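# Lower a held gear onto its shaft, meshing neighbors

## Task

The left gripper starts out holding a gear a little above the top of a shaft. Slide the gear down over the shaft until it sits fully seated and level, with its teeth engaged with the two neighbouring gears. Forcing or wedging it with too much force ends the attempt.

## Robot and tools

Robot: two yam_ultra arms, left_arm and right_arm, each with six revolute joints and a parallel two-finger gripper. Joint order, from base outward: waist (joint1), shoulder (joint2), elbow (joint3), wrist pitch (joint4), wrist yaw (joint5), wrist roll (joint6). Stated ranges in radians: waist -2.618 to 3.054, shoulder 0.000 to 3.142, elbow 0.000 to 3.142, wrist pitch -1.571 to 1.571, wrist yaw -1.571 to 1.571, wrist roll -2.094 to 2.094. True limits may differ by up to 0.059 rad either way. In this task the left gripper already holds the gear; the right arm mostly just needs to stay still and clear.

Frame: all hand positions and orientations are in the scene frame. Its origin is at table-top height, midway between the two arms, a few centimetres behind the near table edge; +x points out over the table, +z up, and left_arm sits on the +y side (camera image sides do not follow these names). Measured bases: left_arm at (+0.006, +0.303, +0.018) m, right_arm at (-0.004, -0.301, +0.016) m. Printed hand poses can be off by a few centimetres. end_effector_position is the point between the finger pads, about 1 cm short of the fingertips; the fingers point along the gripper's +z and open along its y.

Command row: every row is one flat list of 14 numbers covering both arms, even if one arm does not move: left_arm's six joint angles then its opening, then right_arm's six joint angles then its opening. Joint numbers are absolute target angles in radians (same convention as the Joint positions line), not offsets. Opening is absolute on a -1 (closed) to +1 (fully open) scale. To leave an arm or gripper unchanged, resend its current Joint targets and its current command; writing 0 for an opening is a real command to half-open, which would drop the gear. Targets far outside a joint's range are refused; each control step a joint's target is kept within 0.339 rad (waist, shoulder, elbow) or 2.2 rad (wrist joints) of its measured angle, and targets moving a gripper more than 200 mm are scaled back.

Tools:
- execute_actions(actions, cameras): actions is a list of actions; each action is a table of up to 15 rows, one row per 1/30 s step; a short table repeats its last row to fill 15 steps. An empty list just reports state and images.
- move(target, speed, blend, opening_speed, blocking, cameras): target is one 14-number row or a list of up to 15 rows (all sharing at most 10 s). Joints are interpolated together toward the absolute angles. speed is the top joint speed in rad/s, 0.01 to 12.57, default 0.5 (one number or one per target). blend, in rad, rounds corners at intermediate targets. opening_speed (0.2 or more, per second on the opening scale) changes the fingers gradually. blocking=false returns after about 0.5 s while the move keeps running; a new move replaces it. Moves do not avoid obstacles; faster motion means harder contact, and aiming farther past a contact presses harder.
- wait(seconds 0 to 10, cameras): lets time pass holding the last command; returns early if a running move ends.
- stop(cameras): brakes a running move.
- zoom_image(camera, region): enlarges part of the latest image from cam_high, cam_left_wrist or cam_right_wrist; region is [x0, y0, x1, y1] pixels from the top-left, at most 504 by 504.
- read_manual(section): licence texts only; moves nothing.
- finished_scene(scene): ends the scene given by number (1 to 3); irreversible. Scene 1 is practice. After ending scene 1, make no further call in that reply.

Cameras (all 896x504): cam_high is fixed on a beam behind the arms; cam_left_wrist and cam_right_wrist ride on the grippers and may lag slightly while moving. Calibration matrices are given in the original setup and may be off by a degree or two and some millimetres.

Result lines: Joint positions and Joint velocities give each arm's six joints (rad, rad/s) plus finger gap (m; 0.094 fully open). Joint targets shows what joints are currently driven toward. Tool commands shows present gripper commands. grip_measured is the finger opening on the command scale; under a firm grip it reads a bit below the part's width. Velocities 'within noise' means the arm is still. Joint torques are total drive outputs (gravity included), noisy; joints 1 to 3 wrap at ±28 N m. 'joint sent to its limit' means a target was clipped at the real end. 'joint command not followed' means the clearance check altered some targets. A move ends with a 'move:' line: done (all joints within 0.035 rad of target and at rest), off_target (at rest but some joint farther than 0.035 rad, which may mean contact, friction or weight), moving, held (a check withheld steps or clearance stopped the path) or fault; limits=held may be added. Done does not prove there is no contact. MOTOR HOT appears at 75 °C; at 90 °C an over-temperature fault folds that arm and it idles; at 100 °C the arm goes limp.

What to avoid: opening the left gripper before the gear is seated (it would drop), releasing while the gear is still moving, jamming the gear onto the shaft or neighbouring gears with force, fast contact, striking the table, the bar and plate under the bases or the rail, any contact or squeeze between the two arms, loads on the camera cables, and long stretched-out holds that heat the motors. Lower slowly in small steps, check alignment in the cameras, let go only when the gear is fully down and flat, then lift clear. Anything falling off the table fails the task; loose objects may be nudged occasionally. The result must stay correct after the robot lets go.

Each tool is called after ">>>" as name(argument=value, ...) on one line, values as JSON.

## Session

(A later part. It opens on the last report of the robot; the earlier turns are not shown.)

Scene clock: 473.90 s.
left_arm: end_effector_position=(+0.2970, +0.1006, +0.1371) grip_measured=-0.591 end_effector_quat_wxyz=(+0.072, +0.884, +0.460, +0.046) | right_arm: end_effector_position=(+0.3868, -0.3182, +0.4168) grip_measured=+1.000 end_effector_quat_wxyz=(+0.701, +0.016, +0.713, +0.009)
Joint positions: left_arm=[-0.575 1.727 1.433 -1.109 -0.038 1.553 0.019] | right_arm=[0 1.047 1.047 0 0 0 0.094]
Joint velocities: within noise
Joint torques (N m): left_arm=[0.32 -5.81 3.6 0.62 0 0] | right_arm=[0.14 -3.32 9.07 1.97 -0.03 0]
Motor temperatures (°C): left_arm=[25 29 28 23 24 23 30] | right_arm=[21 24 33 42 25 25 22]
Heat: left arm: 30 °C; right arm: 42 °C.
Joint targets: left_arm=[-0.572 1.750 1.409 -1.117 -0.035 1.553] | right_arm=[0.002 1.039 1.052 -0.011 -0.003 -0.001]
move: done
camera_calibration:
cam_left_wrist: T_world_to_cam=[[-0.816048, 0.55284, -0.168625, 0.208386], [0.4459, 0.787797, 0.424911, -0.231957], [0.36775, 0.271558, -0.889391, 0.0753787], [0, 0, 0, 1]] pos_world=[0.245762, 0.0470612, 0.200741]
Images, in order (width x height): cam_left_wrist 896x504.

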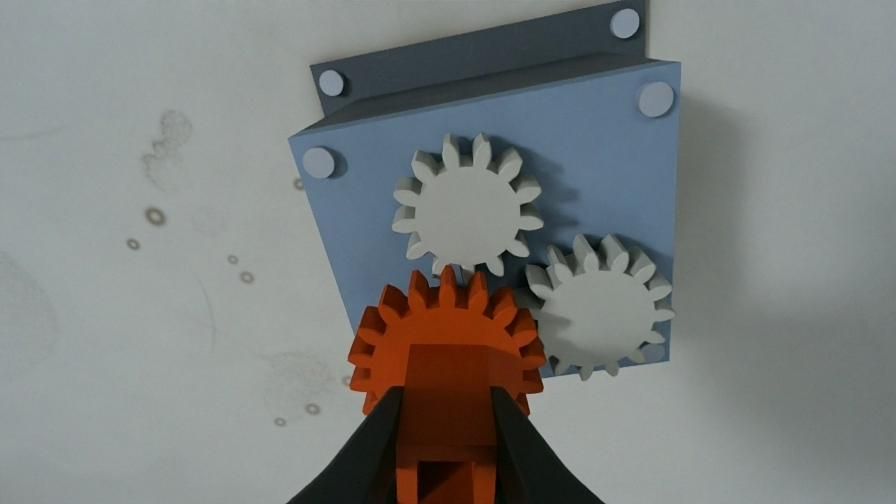

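>>> move(target=[[-0.572,1.750,1.393,-1.103,-0.035,1.553,-1,0.002,1.039,1.052,-0.011,-0.003,-0.001,1]], speed=0.05, cameras=["cam_left_wrist"])

>>> zoom_image(camera="cam_left_wrist", region=[340, 230, 540, 400])

Scene clock: 484.50 s.
left_arm: end_effector_position=(+0.2969, +0.1007, +0.1362) grip_measured=-0.591 end_effector_quat_wxyz=(+0.072, +0.884, +0.460, +0.046) | right_arm: end_effector_position=(+0.3868, -0.3182, +0.4168) grip_measured=+1.000 end_effector_quat_wxyz=(+0.701, +0.016, +0.713, +0.009)
Joint positions: left_arm=[-0.575 1.727 1.429 -1.106 -0.038 1.553 0.019] | right_arm=[0 1.047 1.047 0 0 0 0.094]
Joint velocities: within noise
Joint torques (N m): left_arm=[0.32 -5.78 2.76 0.72 0 0.01] | right_arm=[0.14 -3.32 9.06 1.97 -0.02 -0.01]
Motor temperatures (°C): left_arm=[25 29 28 23 24 23 30] | right_arm=[21 24 33 42 25 25 22]
Heat: left arm: 30 °C; right arm: 42 °C.
Joint targets: left_arm=[-0.572 1.750 1.393 -1.103 -0.035 1.553] | right_arm=[0.002 1.039 1.052 -0.011 -0.003 -0.001]
move: off_target (left_arm); left_arm: the elbow is farthest, 0.036 rad from its target
camera_calibration:
cam_left_wrist: T_world_to_cam=[[-0.816057, 0.552934, -0.168274, 0.208042], [0.446068, 0.787669, 0.424972, -0.231699], [0.367525, 0.27174, -0.889428, 0.074731], [0, 0, 0, 1]] pos_world=[0.245662, 0.0471613, 0.199941]
Images, in order (width x height): cam_left_wrist 896x504.

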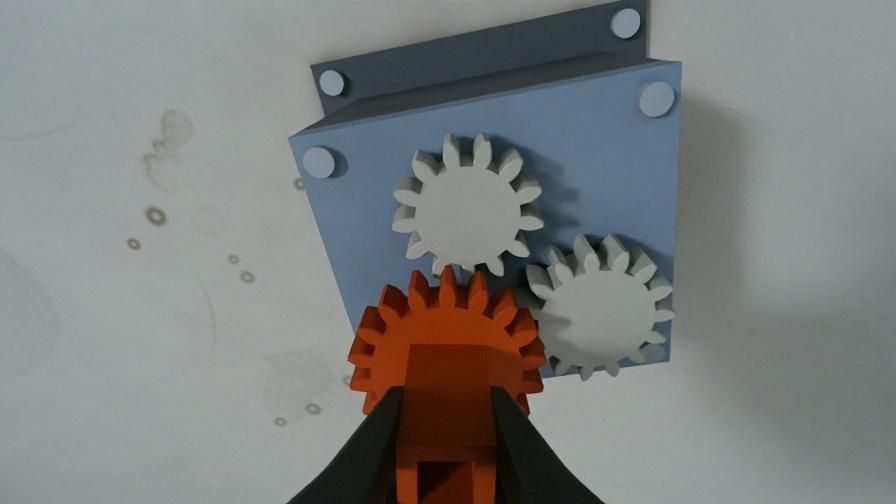

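Scaled by 2.520.

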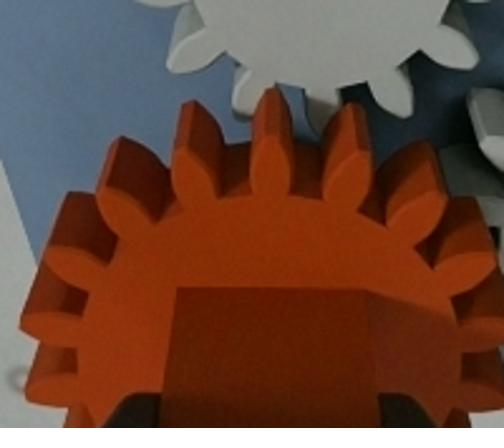

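>>> zoom_image(camera="cam_left_wrist", region=[490, 230, 690, 400])

>>> zoom_image(camera="cam_left_wrist", region=[410, 235, 510, 315])

Scaled by 2.520.

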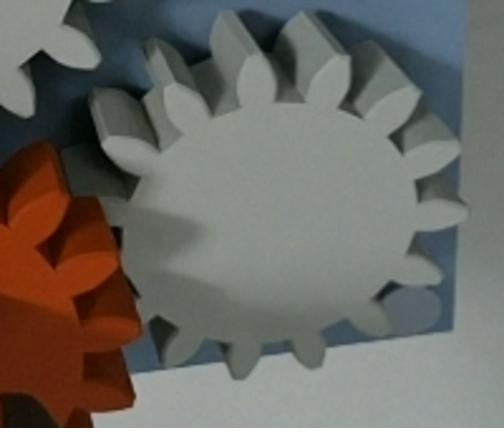

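Scaled by 5.040.

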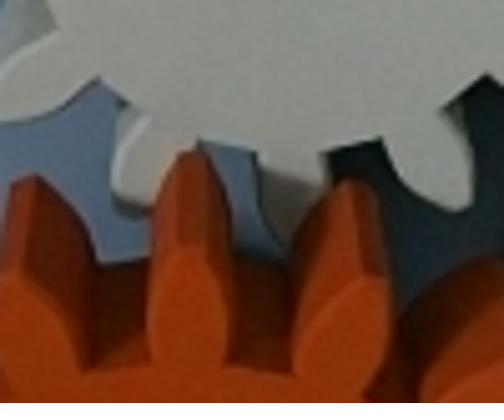

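>>> move(target=[[-0.572,1.750,1.393,-1.103,-0.035,1.603,-1,0.002,1.039,1.052,-0.011,-0.003,-0.001,1]], speed=0.05, cameras=["cam_left_wrist"])

>>> zoom_image(camera="cam_left_wrist", region=[410, 235, 510, 315])

>>> zoom_image(camera="cam_left_wrist", region=[490, 230, 690, 400])

Scene clock: 510.90 s.
left_arm: end_effector_position=(+0.2973, +0.1007, +0.1363) grip_measured=-0.591 end_effector_quat_wxyz=(+0.071, +0.893, +0.442, +0.048) | right_arm: end_effector_position=(+0.3868, -0.3182, +0.4168) grip_measured=+1.000 end_effector_quat_wxyz=(+0.701, +0.016, +0.713, +0.009)
Joint positions: left_arm=[-0.574 1.727 1.429 -1.104 -0.038 1.594 0.019] | right_arm=[0 1.047 1.047 0 0 0 0.094]
Joint velocities: within noise
Joint torques (N m): left_arm=[0.28 -5.79 2.73 0.72 0.01 0.1] | right_arm=[0.14 -3.33 9.07 1.96 -0.02 -0.01]
Motor temperatures (°C): left_arm=[25 29 28 23 24 23 30] | right_arm=[21 24 33 42 25 25 22]
Heat: left arm: 30 °C; right arm: 42 °C.
Joint targets: left_arm=[-0.572 1.750 1.393 -1.103 -0.035 1.603] | right_arm=[0.002 1.039 1.052 -0.011 -0.003 -0.001]
move: off_target (left_arm); left_arm: the elbow is farthest, 0.036 rad from its target
camera_calibration:
cam_left_wrist: T_world_to_cam=[[-0.792437, 0.586161, -0.168696, 0.198013], [0.475398, 0.766813, 0.43127, -0.239413], [0.382152, 0.261557, -0.886311, 0.0708351], [0, 0, 0, 1]] pos_world=[0.24366, 0.0489902, 0.199438]
Images, in order (width x height): cam_left_wrist 896x504.

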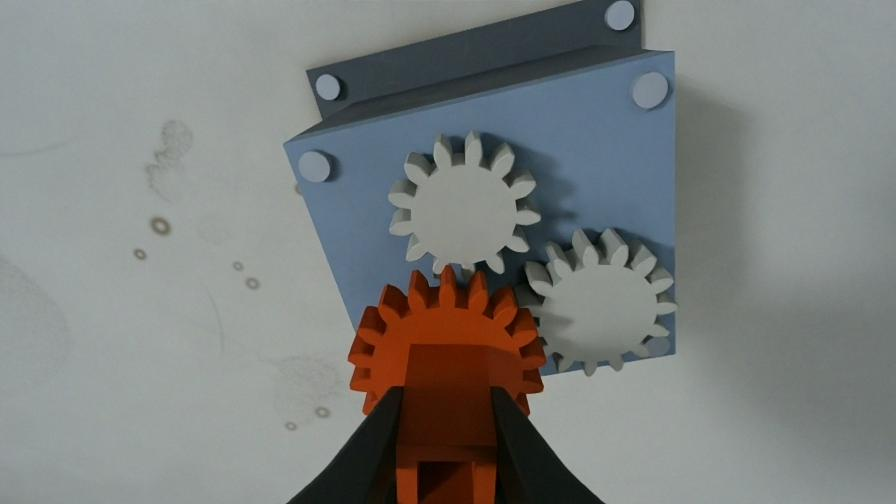

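Scaled by 5.040.

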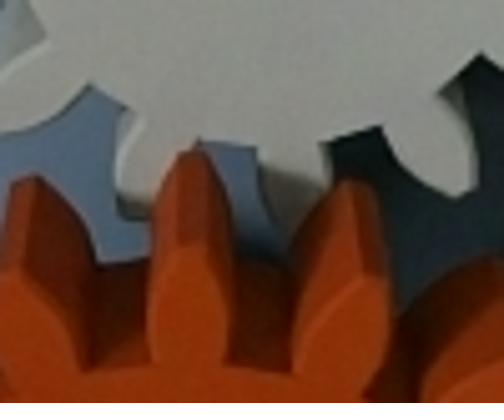

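Scaled by 2.520.

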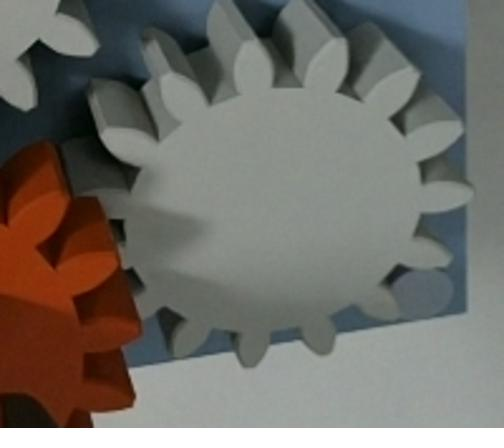

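>>> move(target=[[-0.572,1.750,1.462,-1.140,-0.035,1.603,-1,0.002,1.039,1.052,-0.011,-0.003,-0.001,1],[-0.572,1.750,1.462,-1.140,-0.035,1.665,-1,0.002,1.039,1.052,-0.011,-0.003,-0.001,1]], speed=0.1, cameras=["cam_left_wrist"])

>>> zoom_image(camera="cam_left_wrist", region=[410, 235, 510, 315])

>>> zoom_image(camera="cam_left_wrist", region=[490, 230, 690, 400])

Scene clock: 528.13 s.
left_arm: end_effector_position=(+0.2981, +0.1003, +0.1399) grip_measured=-0.591 end_effector_quat_wxyz=(+0.071, +0.906, +0.413, +0.051) | right_arm: end_effector_position=(+0.3868, -0.3182, +0.4168) grip_measured=+1.000 end_effector_quat_wxyz=(+0.701, +0.016, +0.713, +0.009)
Joint positions: left_arm=[-0.574 1.727 1.443 -1.115 -0.038 1.657 0.019] | right_arm=[0 1.047 1.047 0 0 0 0.094]
Joint velocities: within noise
Joint torques (N m): left_arm=[0.28 -5.82 6.71 0.46 0 0.07] | right_arm=[0.13 -3.32 9.07 1.97 -0.02 -0.01]
Motor temperatures (°C): left_arm=[25 29 28 23 24 23 30] | right_arm=[21 24 33 43 25 25 22]
Heat: left arm: 30 °C; right arm: 43 °C.
Joint targets: left_arm=[-0.572 1.750 1.462 -1.140 -0.035 1.665] | right_arm=[0.002 1.039 1.052 -0.011 -0.003 -0.001]
move: done
camera_calibration:
cam_left_wrist: T_world_to_cam=[[-0.753495, 0.635048, -0.170173, 0.183162], [0.518185, 0.732947, 0.440764, -0.251594], [0.404634, 0.243932, -0.881345, 0.0682701], [0, 0, 0, 1]] pos_world=[0.24076, 0.0514348, 0.202232]
Images, in order (width x height): cam_left_wrist 896x504.

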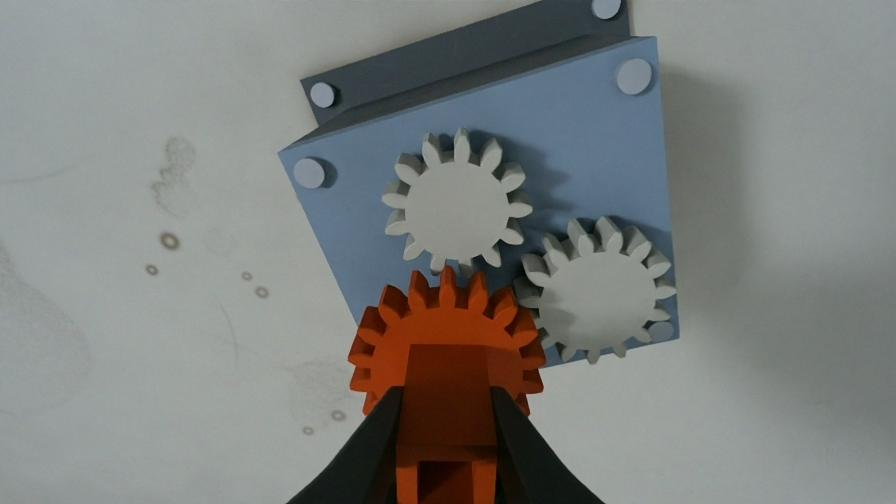

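Scaled by 5.040.

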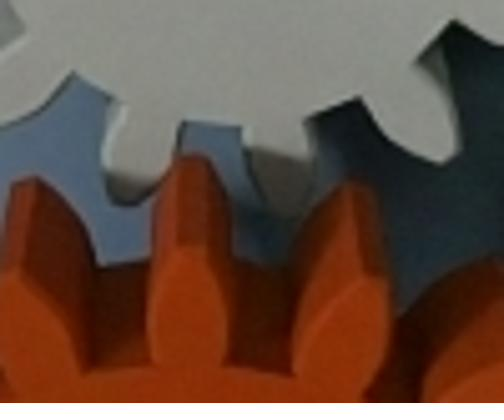

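Scaled by 2.520.

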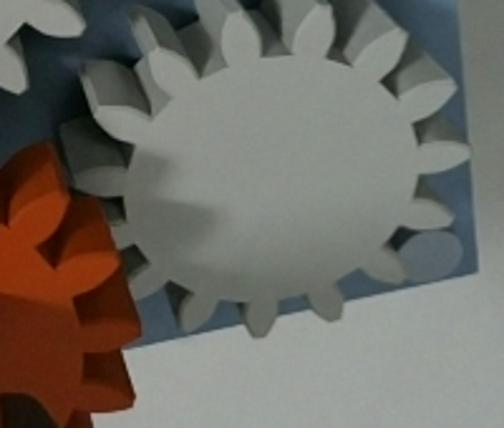

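>>> move(target=[[-0.572,1.750,1.462,-1.145,-0.035,1.708,-1,0.002,1.039,1.052,-0.011,-0.003,-0.001,1],[-0.572,1.750,1.393,-1.103,-0.035,1.708,-1,0.002,1.039,1.052,-0.011,-0.003,-0.001,1]], speed=0.07, cameras=["cam_left_wrist"])

>>> zoom_image(camera="cam_left_wrist", region=[410, 235, 510, 315])

>>> zoom_image(camera="cam_left_wrist", region=[490, 230, 690, 400])

Scene clock: 545.43 s.
left_arm: end_effector_position=(+0.2970, +0.1009, +0.1354) grip_measured=-0.591 end_effector_quat_wxyz=(+0.068, +0.915, +0.394, +0.051) | right_arm: end_effector_position=(+0.3868, -0.3182, +0.4168) grip_measured=+1.000 end_effector_quat_wxyz=(+0.701, +0.016, +0.713, +0.009)
Joint positions: left_arm=[-0.574 1.727 1.426 -1.102 -0.038 1.701 0.019] | right_arm=[0 1.047 1.047 0 0 0 0.094]
Joint velocities: within noise
Joint torques (N m): left_arm=[0.28 -5.79 2.97 0.7 0 0.08] | right_arm=[0.13 -3.32 9.09 1.97 -0.03 -0.01]
Motor temperatures (°C): left_arm=[25 29 28 23 24 23 30] | right_arm=[21 24 33 43 25 25 22]
Heat: left arm: 30 °C; right arm: 43 °C.
Joint targets: left_arm=[-0.572 1.750 1.393 -1.103 -0.035 1.708] | right_arm=[0.002 1.039 1.052 -0.011 -0.003 -0.001]
move: done
camera_calibration:
cam_left_wrist: T_world_to_cam=[[-0.725213, 0.668576, -0.164536, 0.16866], [0.549193, 0.705829, 0.447429, -0.256931], [0.415275, 0.234119, -0.879053, 0.062025], [0, 0, 0, 1]] pos_world=[0.237662, 0.0540656, 0.197232]
Images, in order (width x height): cam_left_wrist 896x504.

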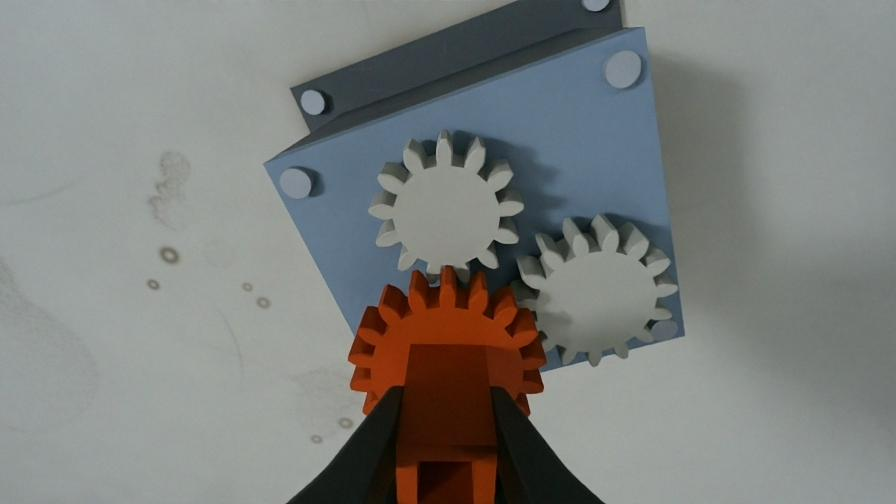

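Scaled by 5.040.

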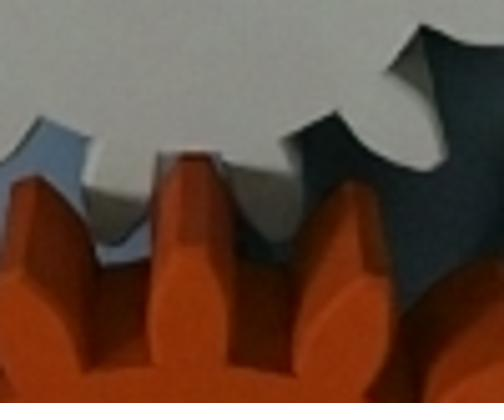

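Scaled by 2.520.

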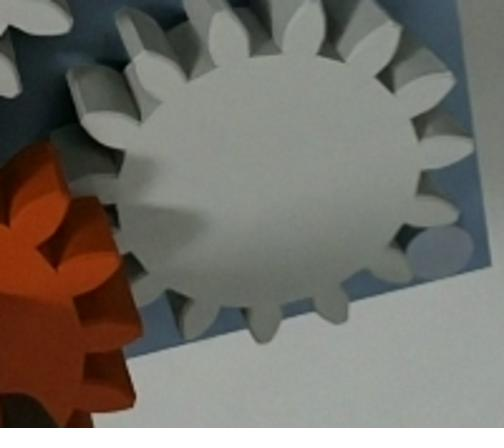

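>>> zoom_image(camera="cam_left_wrist", region=[240, 0, 740, 450])

Scaled by 1.008.

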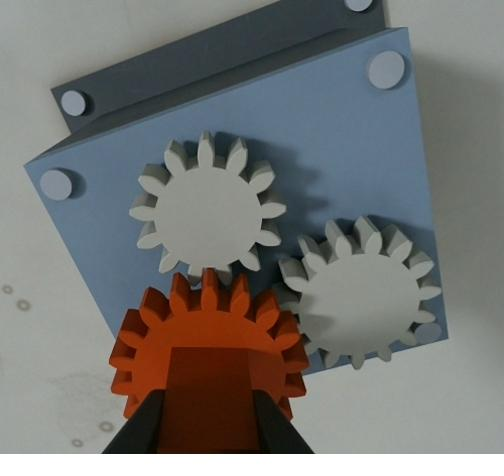

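>>> move(target=[[-0.572,1.750,1.375,-1.090,-0.035,1.708,-1,0.002,1.039,1.052,-0.011,-0.003,-0.001,1],[-0.572,1.750,1.375,-1.090,-0.035,1.738,-1,0.002,1.039,1.052,-0.011,-0.003,-0.001,1],[-0.572,1.750,1.375,-1.090,-0.035,1.678,-1,0.002,1.039,1.052,-0.011,-0.003,-0.001,1],[-0.572,1.750,1.375,-1.090,-0.035,1.708,-1,0.002,1.039,1.052,-0.011,-0.003,-0.001,1]], speed=0.05, cameras=["cam_left_wrist"])

>>> zoom_image(camera="cam_left_wrist", region=[410, 235, 510, 315])

>>> zoom_image(camera="cam_left_wrist", region=[490, 230, 690, 400])

Scene clock: 570.27 s.
left_arm: end_effector_position=(+0.2968, +0.1011, +0.1348) grip_measured=-0.591 end_effector_quat_wxyz=(+0.070, +0.915, +0.394, +0.052) | right_arm: end_effector_position=(+0.3868, -0.3182, +0.4168) grip_measured=+1.000 end_effector_quat_wxyz=(+0.701, +0.016, +0.713, +0.009)
Joint positions: left_arm=[-0.574 1.723 1.418 -1.095 -0.038 1.7 0.019] | right_arm=[0 1.047 1.047 0 0 0 0.094]
Joint velocities: within noise
Joint torques (N m): left_arm=[0.28 -5.41 2.25 0.76 0 0.1] | right_arm=[0.13 -3.32 9.07 1.97 -0.02 -0.01]
Motor temperatures (°C): left_arm=[25 29 27 23 24 23 30] | right_arm=[21 24 33 43 25 25 22]
Heat: left arm: 30 °C; right arm: 43 °C.
Joint targets: left_arm=[-0.572 1.750 1.375 -1.090 -0.035 1.708] | right_arm=[0.002 1.039 1.052 -0.011 -0.003 -0.001]
move: off_target (left_arm); left_arm: the elbow is farthest, 0.043 rad from its target
camera_calibration:
cam_left_wrist: T_world_to_cam=[[-0.725366, 0.667558, -0.167959, 0.168902], [0.547314, 0.707284, 0.447434, -0.256216], [0.417483, 0.232627, -0.878404, 0.0610446], [0, 0, 0, 1]] pos_world=[0.237261, 0.0542652, 0.19663]
Images, in order (width x height): cam_left_wrist 896x504.

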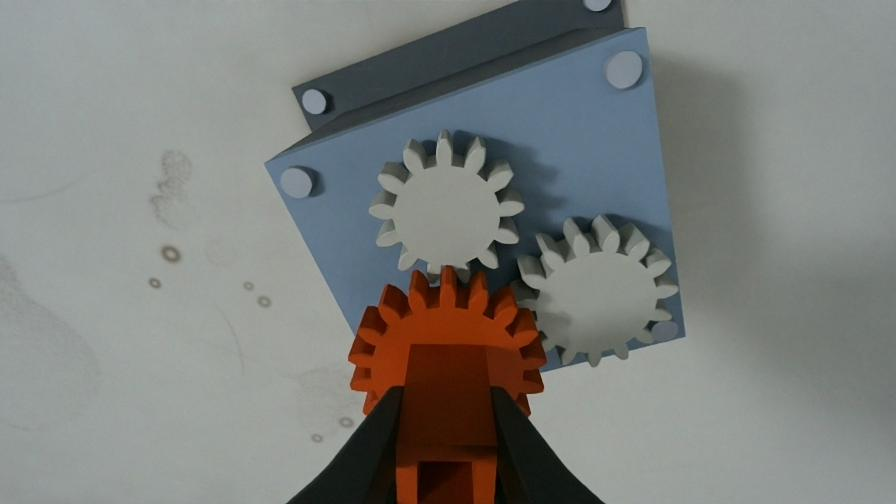

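Scaled by 5.040.

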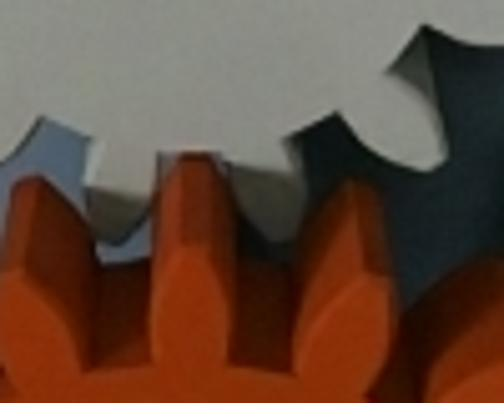

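Scaled by 2.520.

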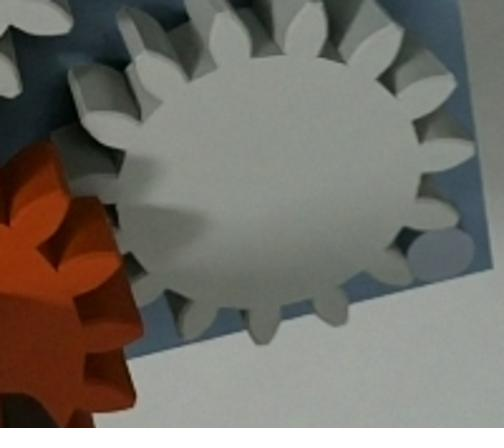

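>>> zoom_image(camera="cam_left_wrist", region=[495, 270, 565, 350])

Scaled by 6.300.

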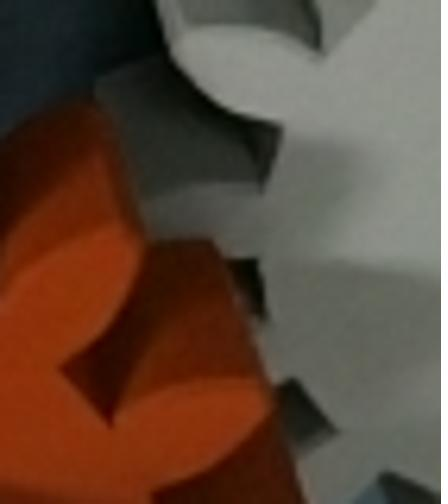

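>>> move(target=[[-0.572,1.750,1.434,-1.105,-0.035,1.708,-1,0.002,1.039,1.052,-0.011,-0.003,-0.001,1],[-0.572,1.750,1.434,-1.105,-0.035,1.755,-1,0.002,1.039,1.052,-0.011,-0.003,-0.001,1],[-0.572,1.750,1.378,-1.092,-0.035,1.755,-1,0.002,1.039,1.052,-0.011,-0.003,-0.001,1]], speed=0.05, cameras=["cam_left_wrist"])

>>> zoom_image(camera="cam_left_wrist", region=[410, 235, 510, 315])

>>> zoom_image(camera="cam_left_wrist", region=[495, 270, 565, 350])

Scene clock: 610.20 s.
left_arm: end_effector_position=(+0.2970, +0.1011, +0.1350) grip_measured=-0.591 end_effector_quat_wxyz=(+0.068, +0.924, +0.372, +0.054) | right_arm: end_effector_position=(+0.3868, -0.3182, +0.4168) grip_measured=+1.000 end_effector_quat_wxyz=(+0.701, +0.016, +0.713, +0.009)
Joint positions: left_arm=[-0.574 1.723 1.419 -1.095 -0.039 1.747 0.019] | right_arm=[0 1.047 1.047 0 0 0 0.094]
Joint velocities: within noise
Joint torques (N m): left_arm=[0.28 -5.41 2.39 0.74 0.01 0.1] | right_arm=[0.13 -3.32 9.06 1.97 -0.02 0]
Motor temperatures (°C): left_arm=[25 28 28 23 24 23 30] | right_arm=[21 24 33 43 25 25 22]
Heat: left arm: 30 °C; right arm: 43 °C.
Joint targets: left_arm=[-0.572 1.750 1.378 -1.092 -0.035 1.755] | right_arm=[0.002 1.039 1.052 -0.011 -0.003 -0.001]
move: off_target (left_arm); left_arm: the elbow is farthest, 0.041 rad from its target
camera_calibration:
cam_left_wrist: T_world_to_cam=[[-0.692669, 0.701747, -0.166616, 0.155729], [0.577214, 0.677859, 0.455336, -0.263466], [0.432473, 0.219224, -0.87459, 0.0575296], [0, 0, 0, 1]] pos_world=[0.235065, 0.0566985, 0.196227]
Images, in order (width x height): cam_left_wrist 896x504.

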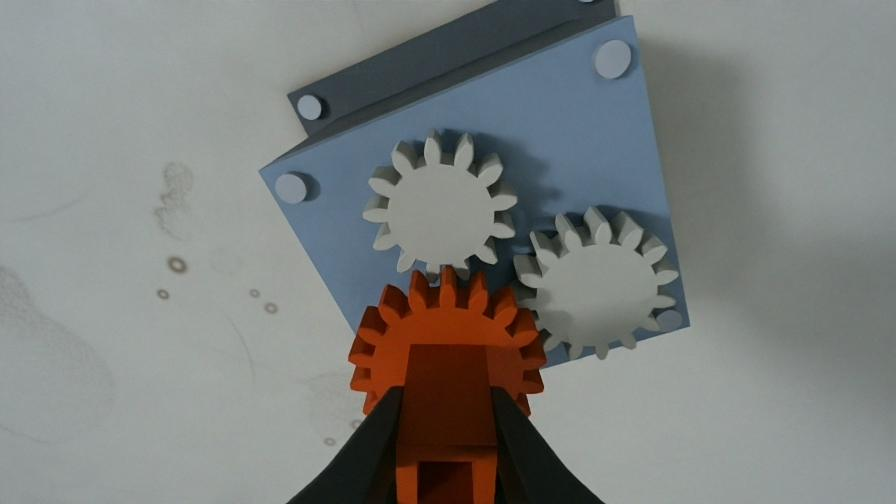

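Scaled by 5.040.

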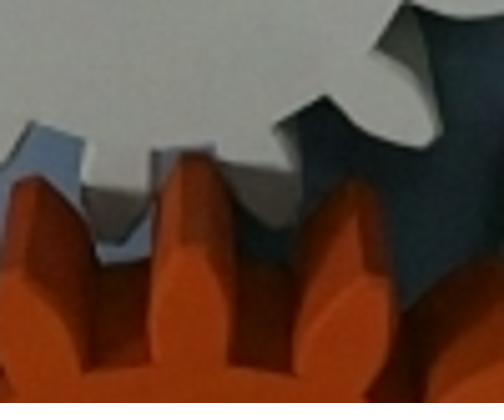

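Scaled by 6.300.

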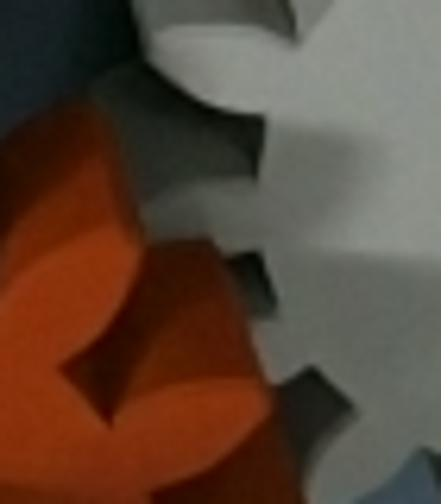

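>>> move(target=[[-0.572,1.750,1.405,-1.095,-0.035,1.755,-1,0.002,1.039,1.052,-0.011,-0.003,-0.001,1],[-0.592,1.750,1.405,-1.095,-0.035,1.755,-1,0.002,1.039,1.052,-0.011,-0.003,-0.001,1]], speed=0.05, cameras=["cam_left_wrist"])

>>> zoom_image(camera="cam_left_wrist", region=[410, 235, 510, 315])

>>> zoom_image(camera="cam_left_wrist", region=[495, 270, 565, 350])

Scene clock: 621.30 s.
left_arm: end_effector_position=(+0.2968, +0.1004, +0.1354) grip_measured=-0.591 end_effector_quat_wxyz=(+0.066, +0.925, +0.369, +0.059) | right_arm: end_effector_position=(+0.3868, -0.3182, +0.4168) grip_measured=+1.000 end_effector_quat_wxyz=(+0.701, +0.016, +0.713, +0.009)
Joint positions: left_arm=[-0.582 1.723 1.42 -1.095 -0.049 1.747 0.019] | right_arm=[0 1.047 1.047 0 0 0 0.094]
Joint velocities: within noise
Joint torques (N m): left_arm=[-0.73 -5.42 4.23 0.71 0.13 0.09] | right_arm=[0.14 -3.32 9.09 1.97 -0.03 0]
Motor temperatures (°C): left_arm=[25 28 27 23 24 23 30] | right_arm=[21 24 33 43 25 25 22]
Heat: left arm: 30 °C; right arm: 43 °C.
Joint targets: left_arm=[-0.592 1.750 1.405 -1.095 -0.035 1.755] | right_arm=[0.002 1.039 1.052 -0.011 -0.003 -0.001]
move: done
camera_calibration:
cam_left_wrist: T_world_to_cam=[[-0.687687, 0.706801, -0.16589, 0.15406], [0.577792, 0.67117, 0.464421, -0.263649], [0.439594, 0.223526, -0.869939, 0.0548566], [0, 0, 0, 1]] pos_world=[0.234164, 0.0558016, 0.195723]
Images, in order (width x height): cam_left_wrist 896x504.

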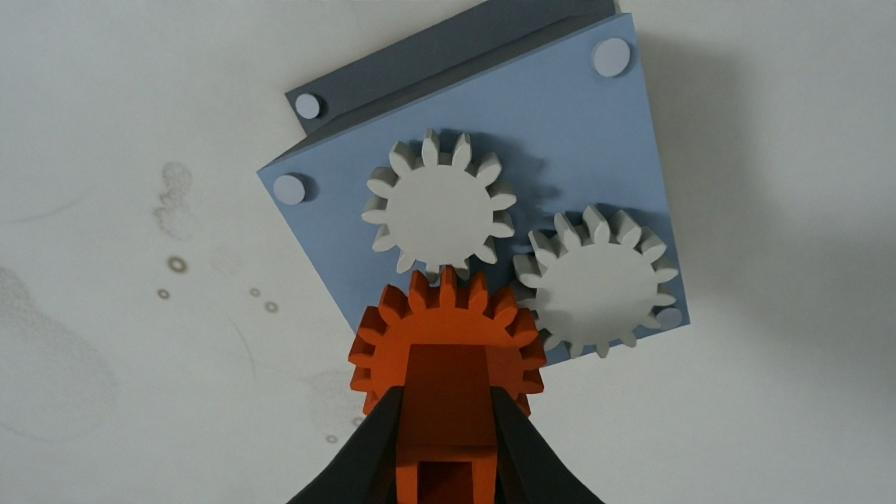

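Scaled by 5.040.

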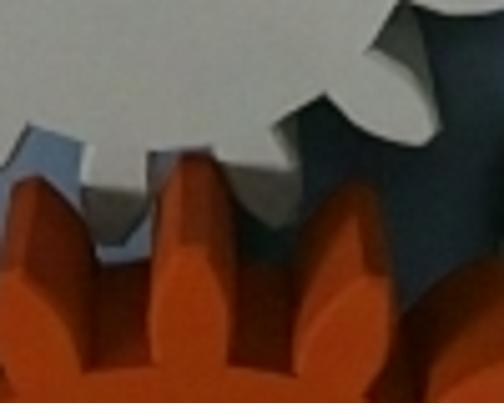

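Scaled by 6.300.

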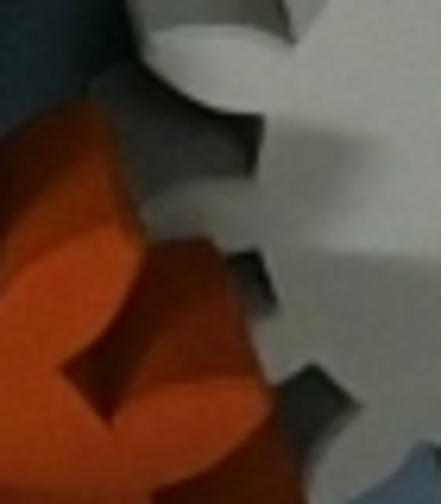

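>>> move(target=[[-0.568,1.750,1.450,-1.110,-0.035,1.755,-1,0.002,1.039,1.052,-0.011,-0.003,-0.001,1],[-0.568,1.750,1.450,-1.110,-0.035,1.782,-1,0.002,1.039,1.052,-0.011,-0.003,-0.001,1]], speed=0.05, cameras=["cam_left_wrist"])

>>> zoom_image(camera="cam_left_wrist", region=[410, 235, 510, 315])

>>> zoom_image(camera="cam_left_wrist", region=[495, 270, 565, 350])

Scene clock: 631.50 s.
left_arm: end_effector_position=(+0.2986, +0.1015, +0.1370) grip_measured=-0.591 end_effector_quat_wxyz=(+0.067, +0.929, +0.360, +0.058) | right_arm: end_effector_position=(+0.3868, -0.3182, +0.4168) grip_measured=+1.000 end_effector_quat_wxyz=(+0.701, +0.016, +0.713, +0.009)
Joint positions: left_arm=[-0.574 1.726 1.43 -1.102 -0.044 1.774 0.019] | right_arm=[0 1.047 1.047 0 0 0 0.094]
Joint velocities: within noise
Joint torques (N m): left_arm=[0.53 -5.72 6.79 0.62 0.07 0.1] | right_arm=[0.14 -3.32 9.06 1.97 -0.02 -0.01]
Motor temperatures (°C): left_arm=[25 28 28 23 24 23 30] | right_arm=[21 24 33 43 25 25 22]
Heat: left arm: 30 °C; right arm: 43 °C.
Joint targets: left_arm=[-0.568 1.750 1.450 -1.110 -0.035 1.782] | right_arm=[0.002 1.039 1.052 -0.011 -0.003 -0.001]
move: done
camera_calibration:
cam_left_wrist: T_world_to_cam=[[-0.674466, 0.719613, -0.165084, 0.14945], [0.590713, 0.660103, 0.464027, -0.268947], [0.442892, 0.215453, -0.870302, 0.0550993], [0, 0, 0, 1]] pos_world=[0.235266, 0.0581154, 0.197424]
Images, in order (width x height): cam_left_wrist 896x504.

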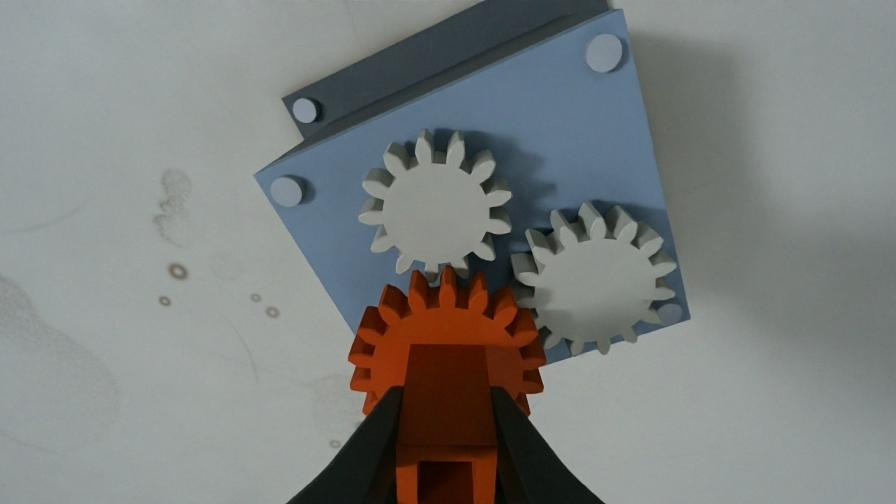

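Scaled by 5.040.

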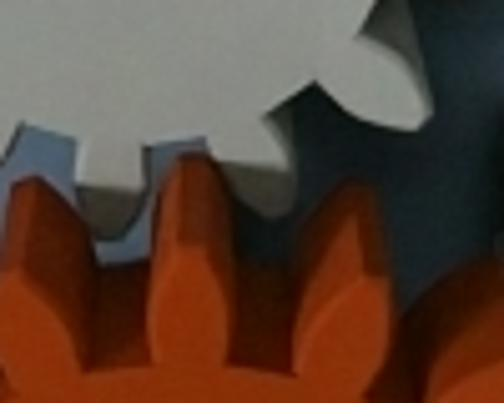

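Scaled by 6.300.

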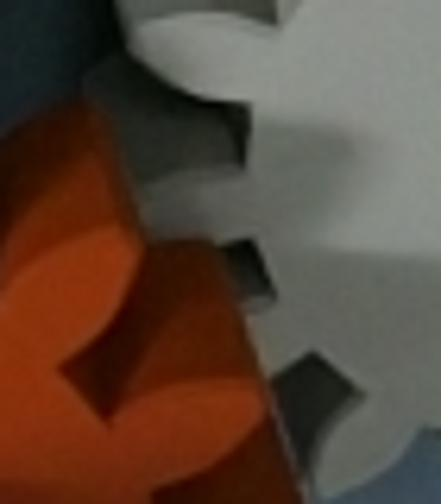

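>>> move(target=[[-0.570,1.750,1.385,-1.095,-0.035,1.782,-1,0.002,1.039,1.052,-0.011,-0.003,-0.001,1]], speed=0.05, cameras=["cam_left_wrist"])

>>> zoom_image(camera="cam_left_wrist", region=[410, 235, 510, 315])

>>> zoom_image(camera="cam_left_wrist", region=[495, 270, 565, 350])

Scene clock: 638.33 s.
left_arm: end_effector_position=(+0.2978, +0.1020, +0.1351) grip_measured=-0.591 end_effector_quat_wxyz=(+0.065, +0.929, +0.360, +0.057) | right_arm: end_effector_position=(+0.3868, -0.3182, +0.4168) grip_measured=+1.000 end_effector_quat_wxyz=(+0.701, +0.016, +0.713, +0.009)
Joint positions: left_arm=[-0.574 1.726 1.423 -1.099 -0.044 1.774 0.019] | right_arm=[0 1.047 1.047 0 0 0 0.094]
Joint velocities: within noise
Joint torques (N m): left_arm=[0.35 -5.7 2.58 0.74 0.08 0.09] | right_arm=[0.13 -3.32 9.06 1.97 -0.03 -0.01]
Motor temperatures (°C): left_arm=[25 28 28 23 24 23 30] | right_arm=[21 24 33 43 25 25 22]
Heat: left arm: 30 °C; right arm: 43 °C.
Joint targets: left_arm=[-0.570 1.750 1.385 -1.095 -0.035 1.782] | right_arm=[0.002 1.039 1.052 -0.011 -0.003 -0.001]
move: off_target (left_arm); left_arm: the elbow is farthest, 0.038 rad from its target
camera_calibration:
cam_left_wrist: T_world_to_cam=[[-0.674303, 0.720533, -0.161706, 0.147708], [0.59252, 0.658604, 0.463854, -0.268325], [0.440722, 0.216964, -0.871029, 0.0542771], [0, 0, 0, 1]] pos_world=[0.234667, 0.0585157, 0.195626]
Images, in order (width x height): cam_left_wrist 896x504.

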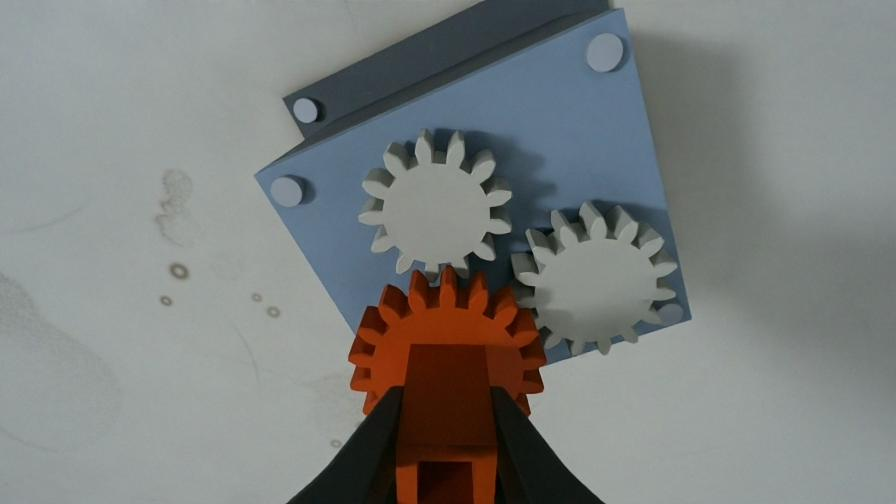

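Scaled by 5.040.

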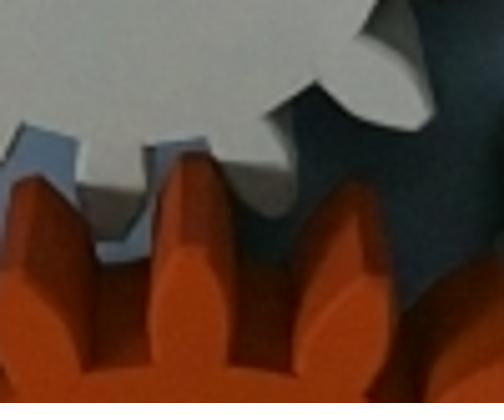

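Scaled by 6.300.

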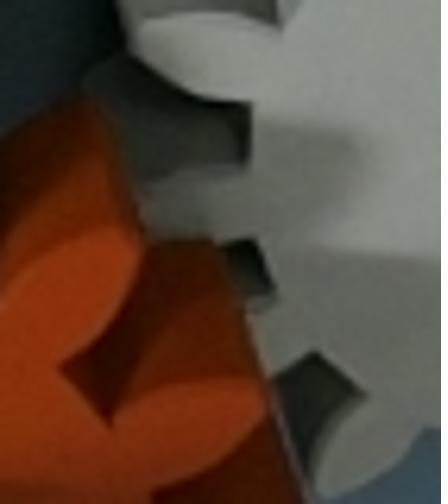

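>>> move(target=[[-0.572,1.750,1.425,-1.105,-0.035,1.782,-1,0.002,1.039,1.052,-0.011,-0.003,-0.001,1],[-0.572,1.750,1.425,-1.105,-0.035,1.782,-0.5,0.002,1.039,1.052,-0.011,-0.003,-0.001,1]], speed=0.05, opening_speed=0.2, cameras=["cam_left_wrist"])

>>> zoom_image(camera="cam_left_wrist", region=[340, 230, 560, 450])

Scene clock: 654.53 s.
left_arm: end_effector_position=(+0.3003, +0.1004, +0.1355) grip_measured=-0.502 end_effector_quat_wxyz=(+0.069, +0.928, +0.360, +0.059) | right_arm: end_effector_position=(+0.3868, -0.3182, +0.4168) grip_measured=+1.000 end_effector_quat_wxyz=(+0.701, +0.016, +0.713, +0.009)
Joint positions: left_arm=[-0.573 1.728 1.426 -1.09 -0.044 1.775 0.023] | right_arm=[0 1.047 1.047 0 0 0 0.094]
Joint velocities: within noise
Joint torques (N m): left_arm=[0.17 -5.94 5.22 0.58 0.07 0.08] | right_arm=[0.14 -3.32 9.07 1.97 -0.03 -0.01]
Motor temperatures (°C): left_arm=[25 29 28 23 24 23 30] | right_arm=[21 24 33 43 25 25 22]
Heat: left arm: 30 °C; right arm: 43 °C.
Joint targets: left_arm=[-0.572 1.750 1.425 -1.105 -0.035 1.782] | right_arm=[0.002 1.039 1.052 -0.011 -0.003 -0.001]
move: done
camera_calibration:
cam_left_wrist: T_world_to_cam=[[-0.67318, 0.719459, -0.170901, 0.15162], [0.58877, 0.661303, 0.464789, -0.268194], [0.447414, 0.212265, -0.868772, 0.0520898], [0, 0, 0, 1]] pos_world=[0.236666, 0.0572162, 0.195819]
Images, in order (width x height): cam_left_wrist 896x504.

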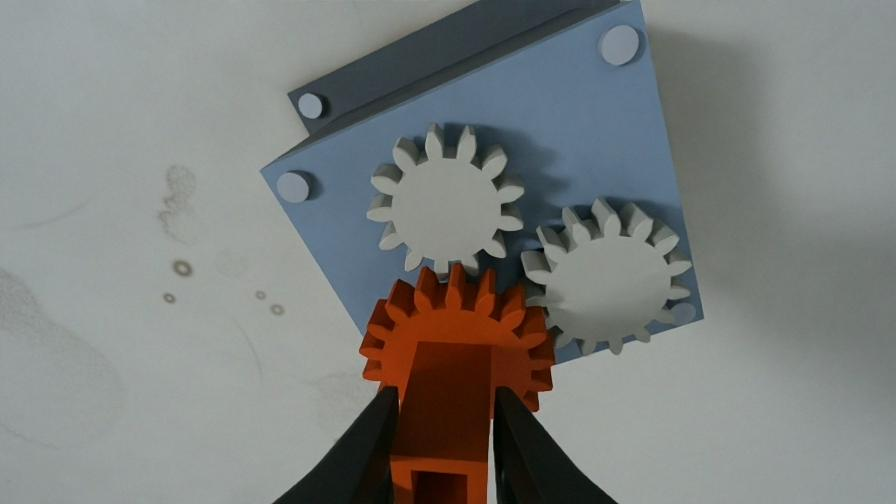

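Scaled by 2.291.

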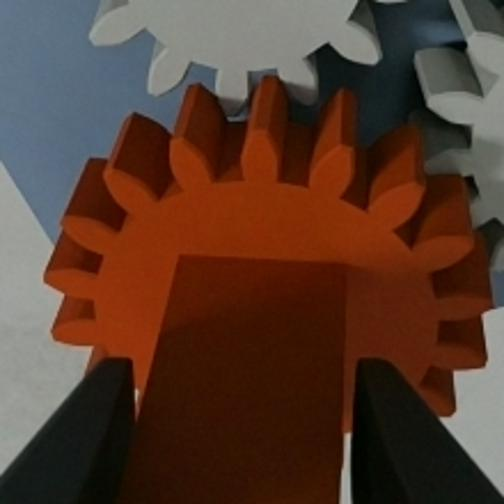

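>>> move(target=[[-0.572,1.750,1.425,-1.136,-0.035,1.782,-0.5,0.002,1.039,1.052,-0.011,-0.003,-0.001,1]], speed=0.05, cameras=["cam_left_wrist"])

>>> zoom_image(camera="cam_left_wrist", region=[340, 230, 560, 450])

Scene clock: 661.50 s.
left_arm: end_effector_position=(+0.2999, +0.1007, +0.1354) grip_measured=-0.502 end_effector_quat_wxyz=(+0.068, +0.929, +0.360, +0.059) | right_arm: end_effector_position=(+0.3868, -0.3182, +0.4168) grip_measured=+1.000 end_effector_quat_wxyz=(+0.701, +0.016, +0.713, +0.009)
Joint positions: left_arm=[-0.573 1.728 1.426 -1.092 -0.044 1.775 0.023] | right_arm=[0 1.047 1.047 0 0 0 0.094]
Joint velocities: within noise
Joint torques (N m): left_arm=[0.17 -5.94 5.22 0.29 0.07 0.09] | right_arm=[0.13 -3.3 9.07 1.97 -0.03 0]
Motor temperatures (°C): left_arm=[25 29 28 23 24 23 30] | right_arm=[21 24 33 43 25 25 22]
Heat: left arm: 30 °C; right arm: 43 °C.
Joint targets: left_arm=[-0.572 1.750 1.425 -1.136 -0.035 1.782] | right_arm=[0.002 1.039 1.052 -0.011 -0.003 -0.001]
move: off_target (left_arm); left_arm: the wrist pitch is farthest, 0.044 rad from its target
camera_calibration:
cam_left_wrist: T_world_to_cam=[[-0.673382, 0.719696, -0.169099, 0.150955], [0.589537, 0.660758, 0.464591, -0.268261], [0.446098, 0.213157, -0.86923, 0.052532], [0, 0, 0, 1]] pos_world=[0.236366, 0.0574161, 0.195821]
Images, in order (width x height): cam_left_wrist 896x504.

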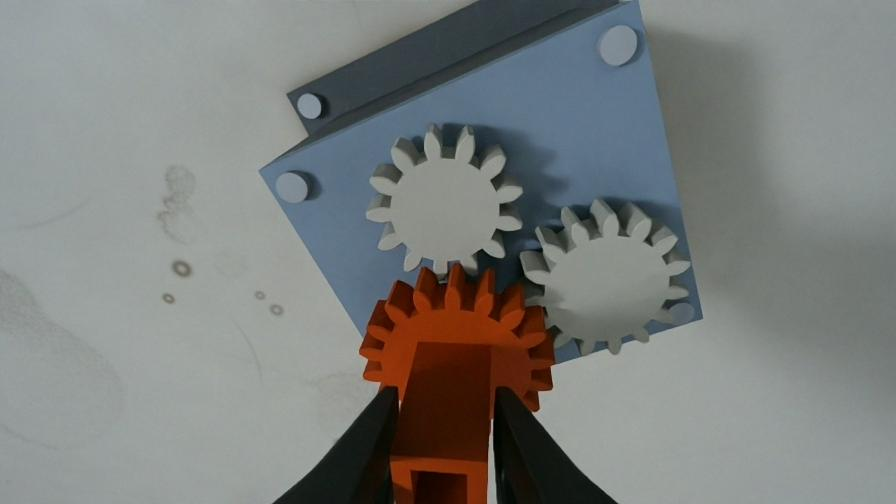

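Scaled by 2.291.

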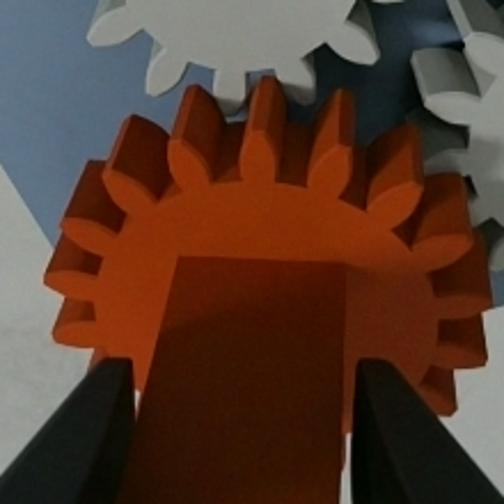

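>>> move(target=[[-0.572,1.750,1.425,-1.152,-0.035,1.782,-0.5,0.002,1.039,1.052,-0.011,-0.003,-0.001,1]], speed=0.05, cameras=["cam_left_wrist"])

>>> zoom_image(camera="cam_left_wrist", region=[340, 230, 560, 450])

Scene clock: 672.53 s.
left_arm: end_effector_position=(+0.2964, +0.1032, +0.1347) grip_measured=-0.502 end_effector_quat_wxyz=(+0.061, +0.929, +0.360, +0.054) | right_arm: end_effector_position=(+0.3868, -0.3182, +0.4168) grip_measured=+1.000 end_effector_quat_wxyz=(+0.701, +0.016, +0.713, +0.009)
Joint positions: left_arm=[-0.573 1.728 1.426 -1.109 -0.044 1.775 0.023] | right_arm=[0 1.047 1.047 0 0 0 0.094]
Joint velocities: within noise
Joint torques (N m): left_arm=[0.17 -5.91 5.19 0.27 0.07 0.08] | right_arm=[0.13 -3.33 9.07 1.97 -0.03 0]
Motor temperatures (°C): left_arm=[25 28 28 23 24 23 29] | right_arm=[21 24 33 43 25 25 22]
Heat: left arm: 29 °C; right arm: 43 °C.
Joint targets: left_arm=[-0.572 1.750 1.425 -1.152 -0.035 1.782] | right_arm=[0.002 1.039 1.052 -0.011 -0.003 -0.001]
move: off_target (left_arm); left_arm: the wrist pitch is farthest, 0.043 rad from its target
camera_calibration:
cam_left_wrist: T_world_to_cam=[[-0.675441, 0.721565, -0.152063, 0.144675], [0.59632, 0.655774, 0.462993, -0.268788], [0.433799, 0.222046, -0.87322, 0.0560977], [0, 0, 0, 1]] pos_world=[0.233668, 0.0594151, 0.195432]
Images, in order (width x height): cam_left_wrist 896x504.

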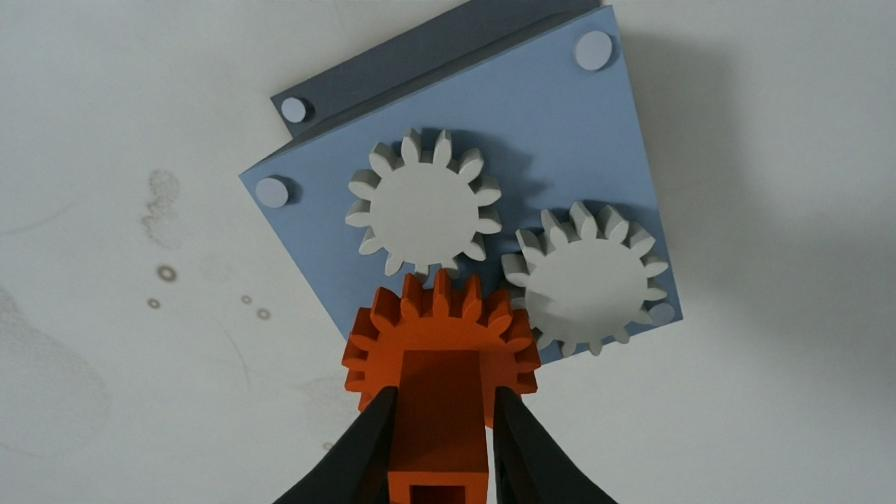

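Scaled by 2.291.

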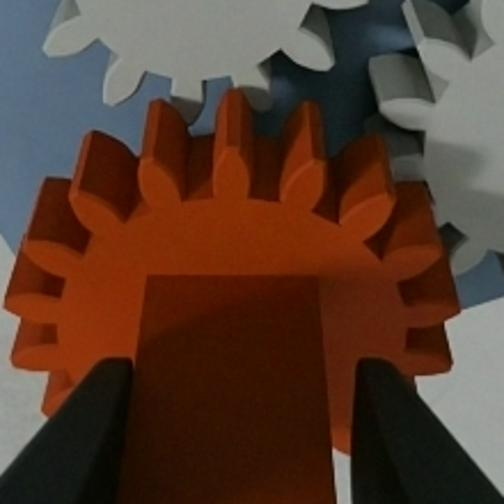

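>>> zoom_image(camera="cam_left_wrist", region=[390, 235, 490, 315])

>>> zoom_image(camera="cam_left_wrist", region=[480, 270, 560, 360])

>>> zoom_image(camera="cam_high", region=[320, 160, 420, 260])

Scaled by 5.040.

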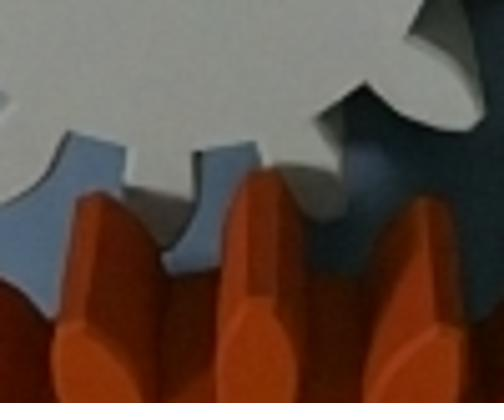

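Scaled by 5.600.

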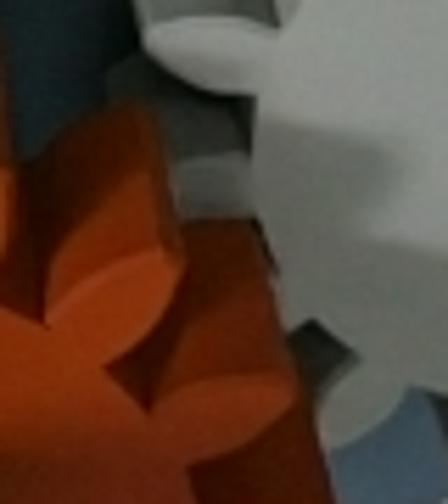

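This scene's latest camera images include none from cam_high. They are from: cam_left_wrist. cam_high's image comes with the result of a call that names it in "cameras".


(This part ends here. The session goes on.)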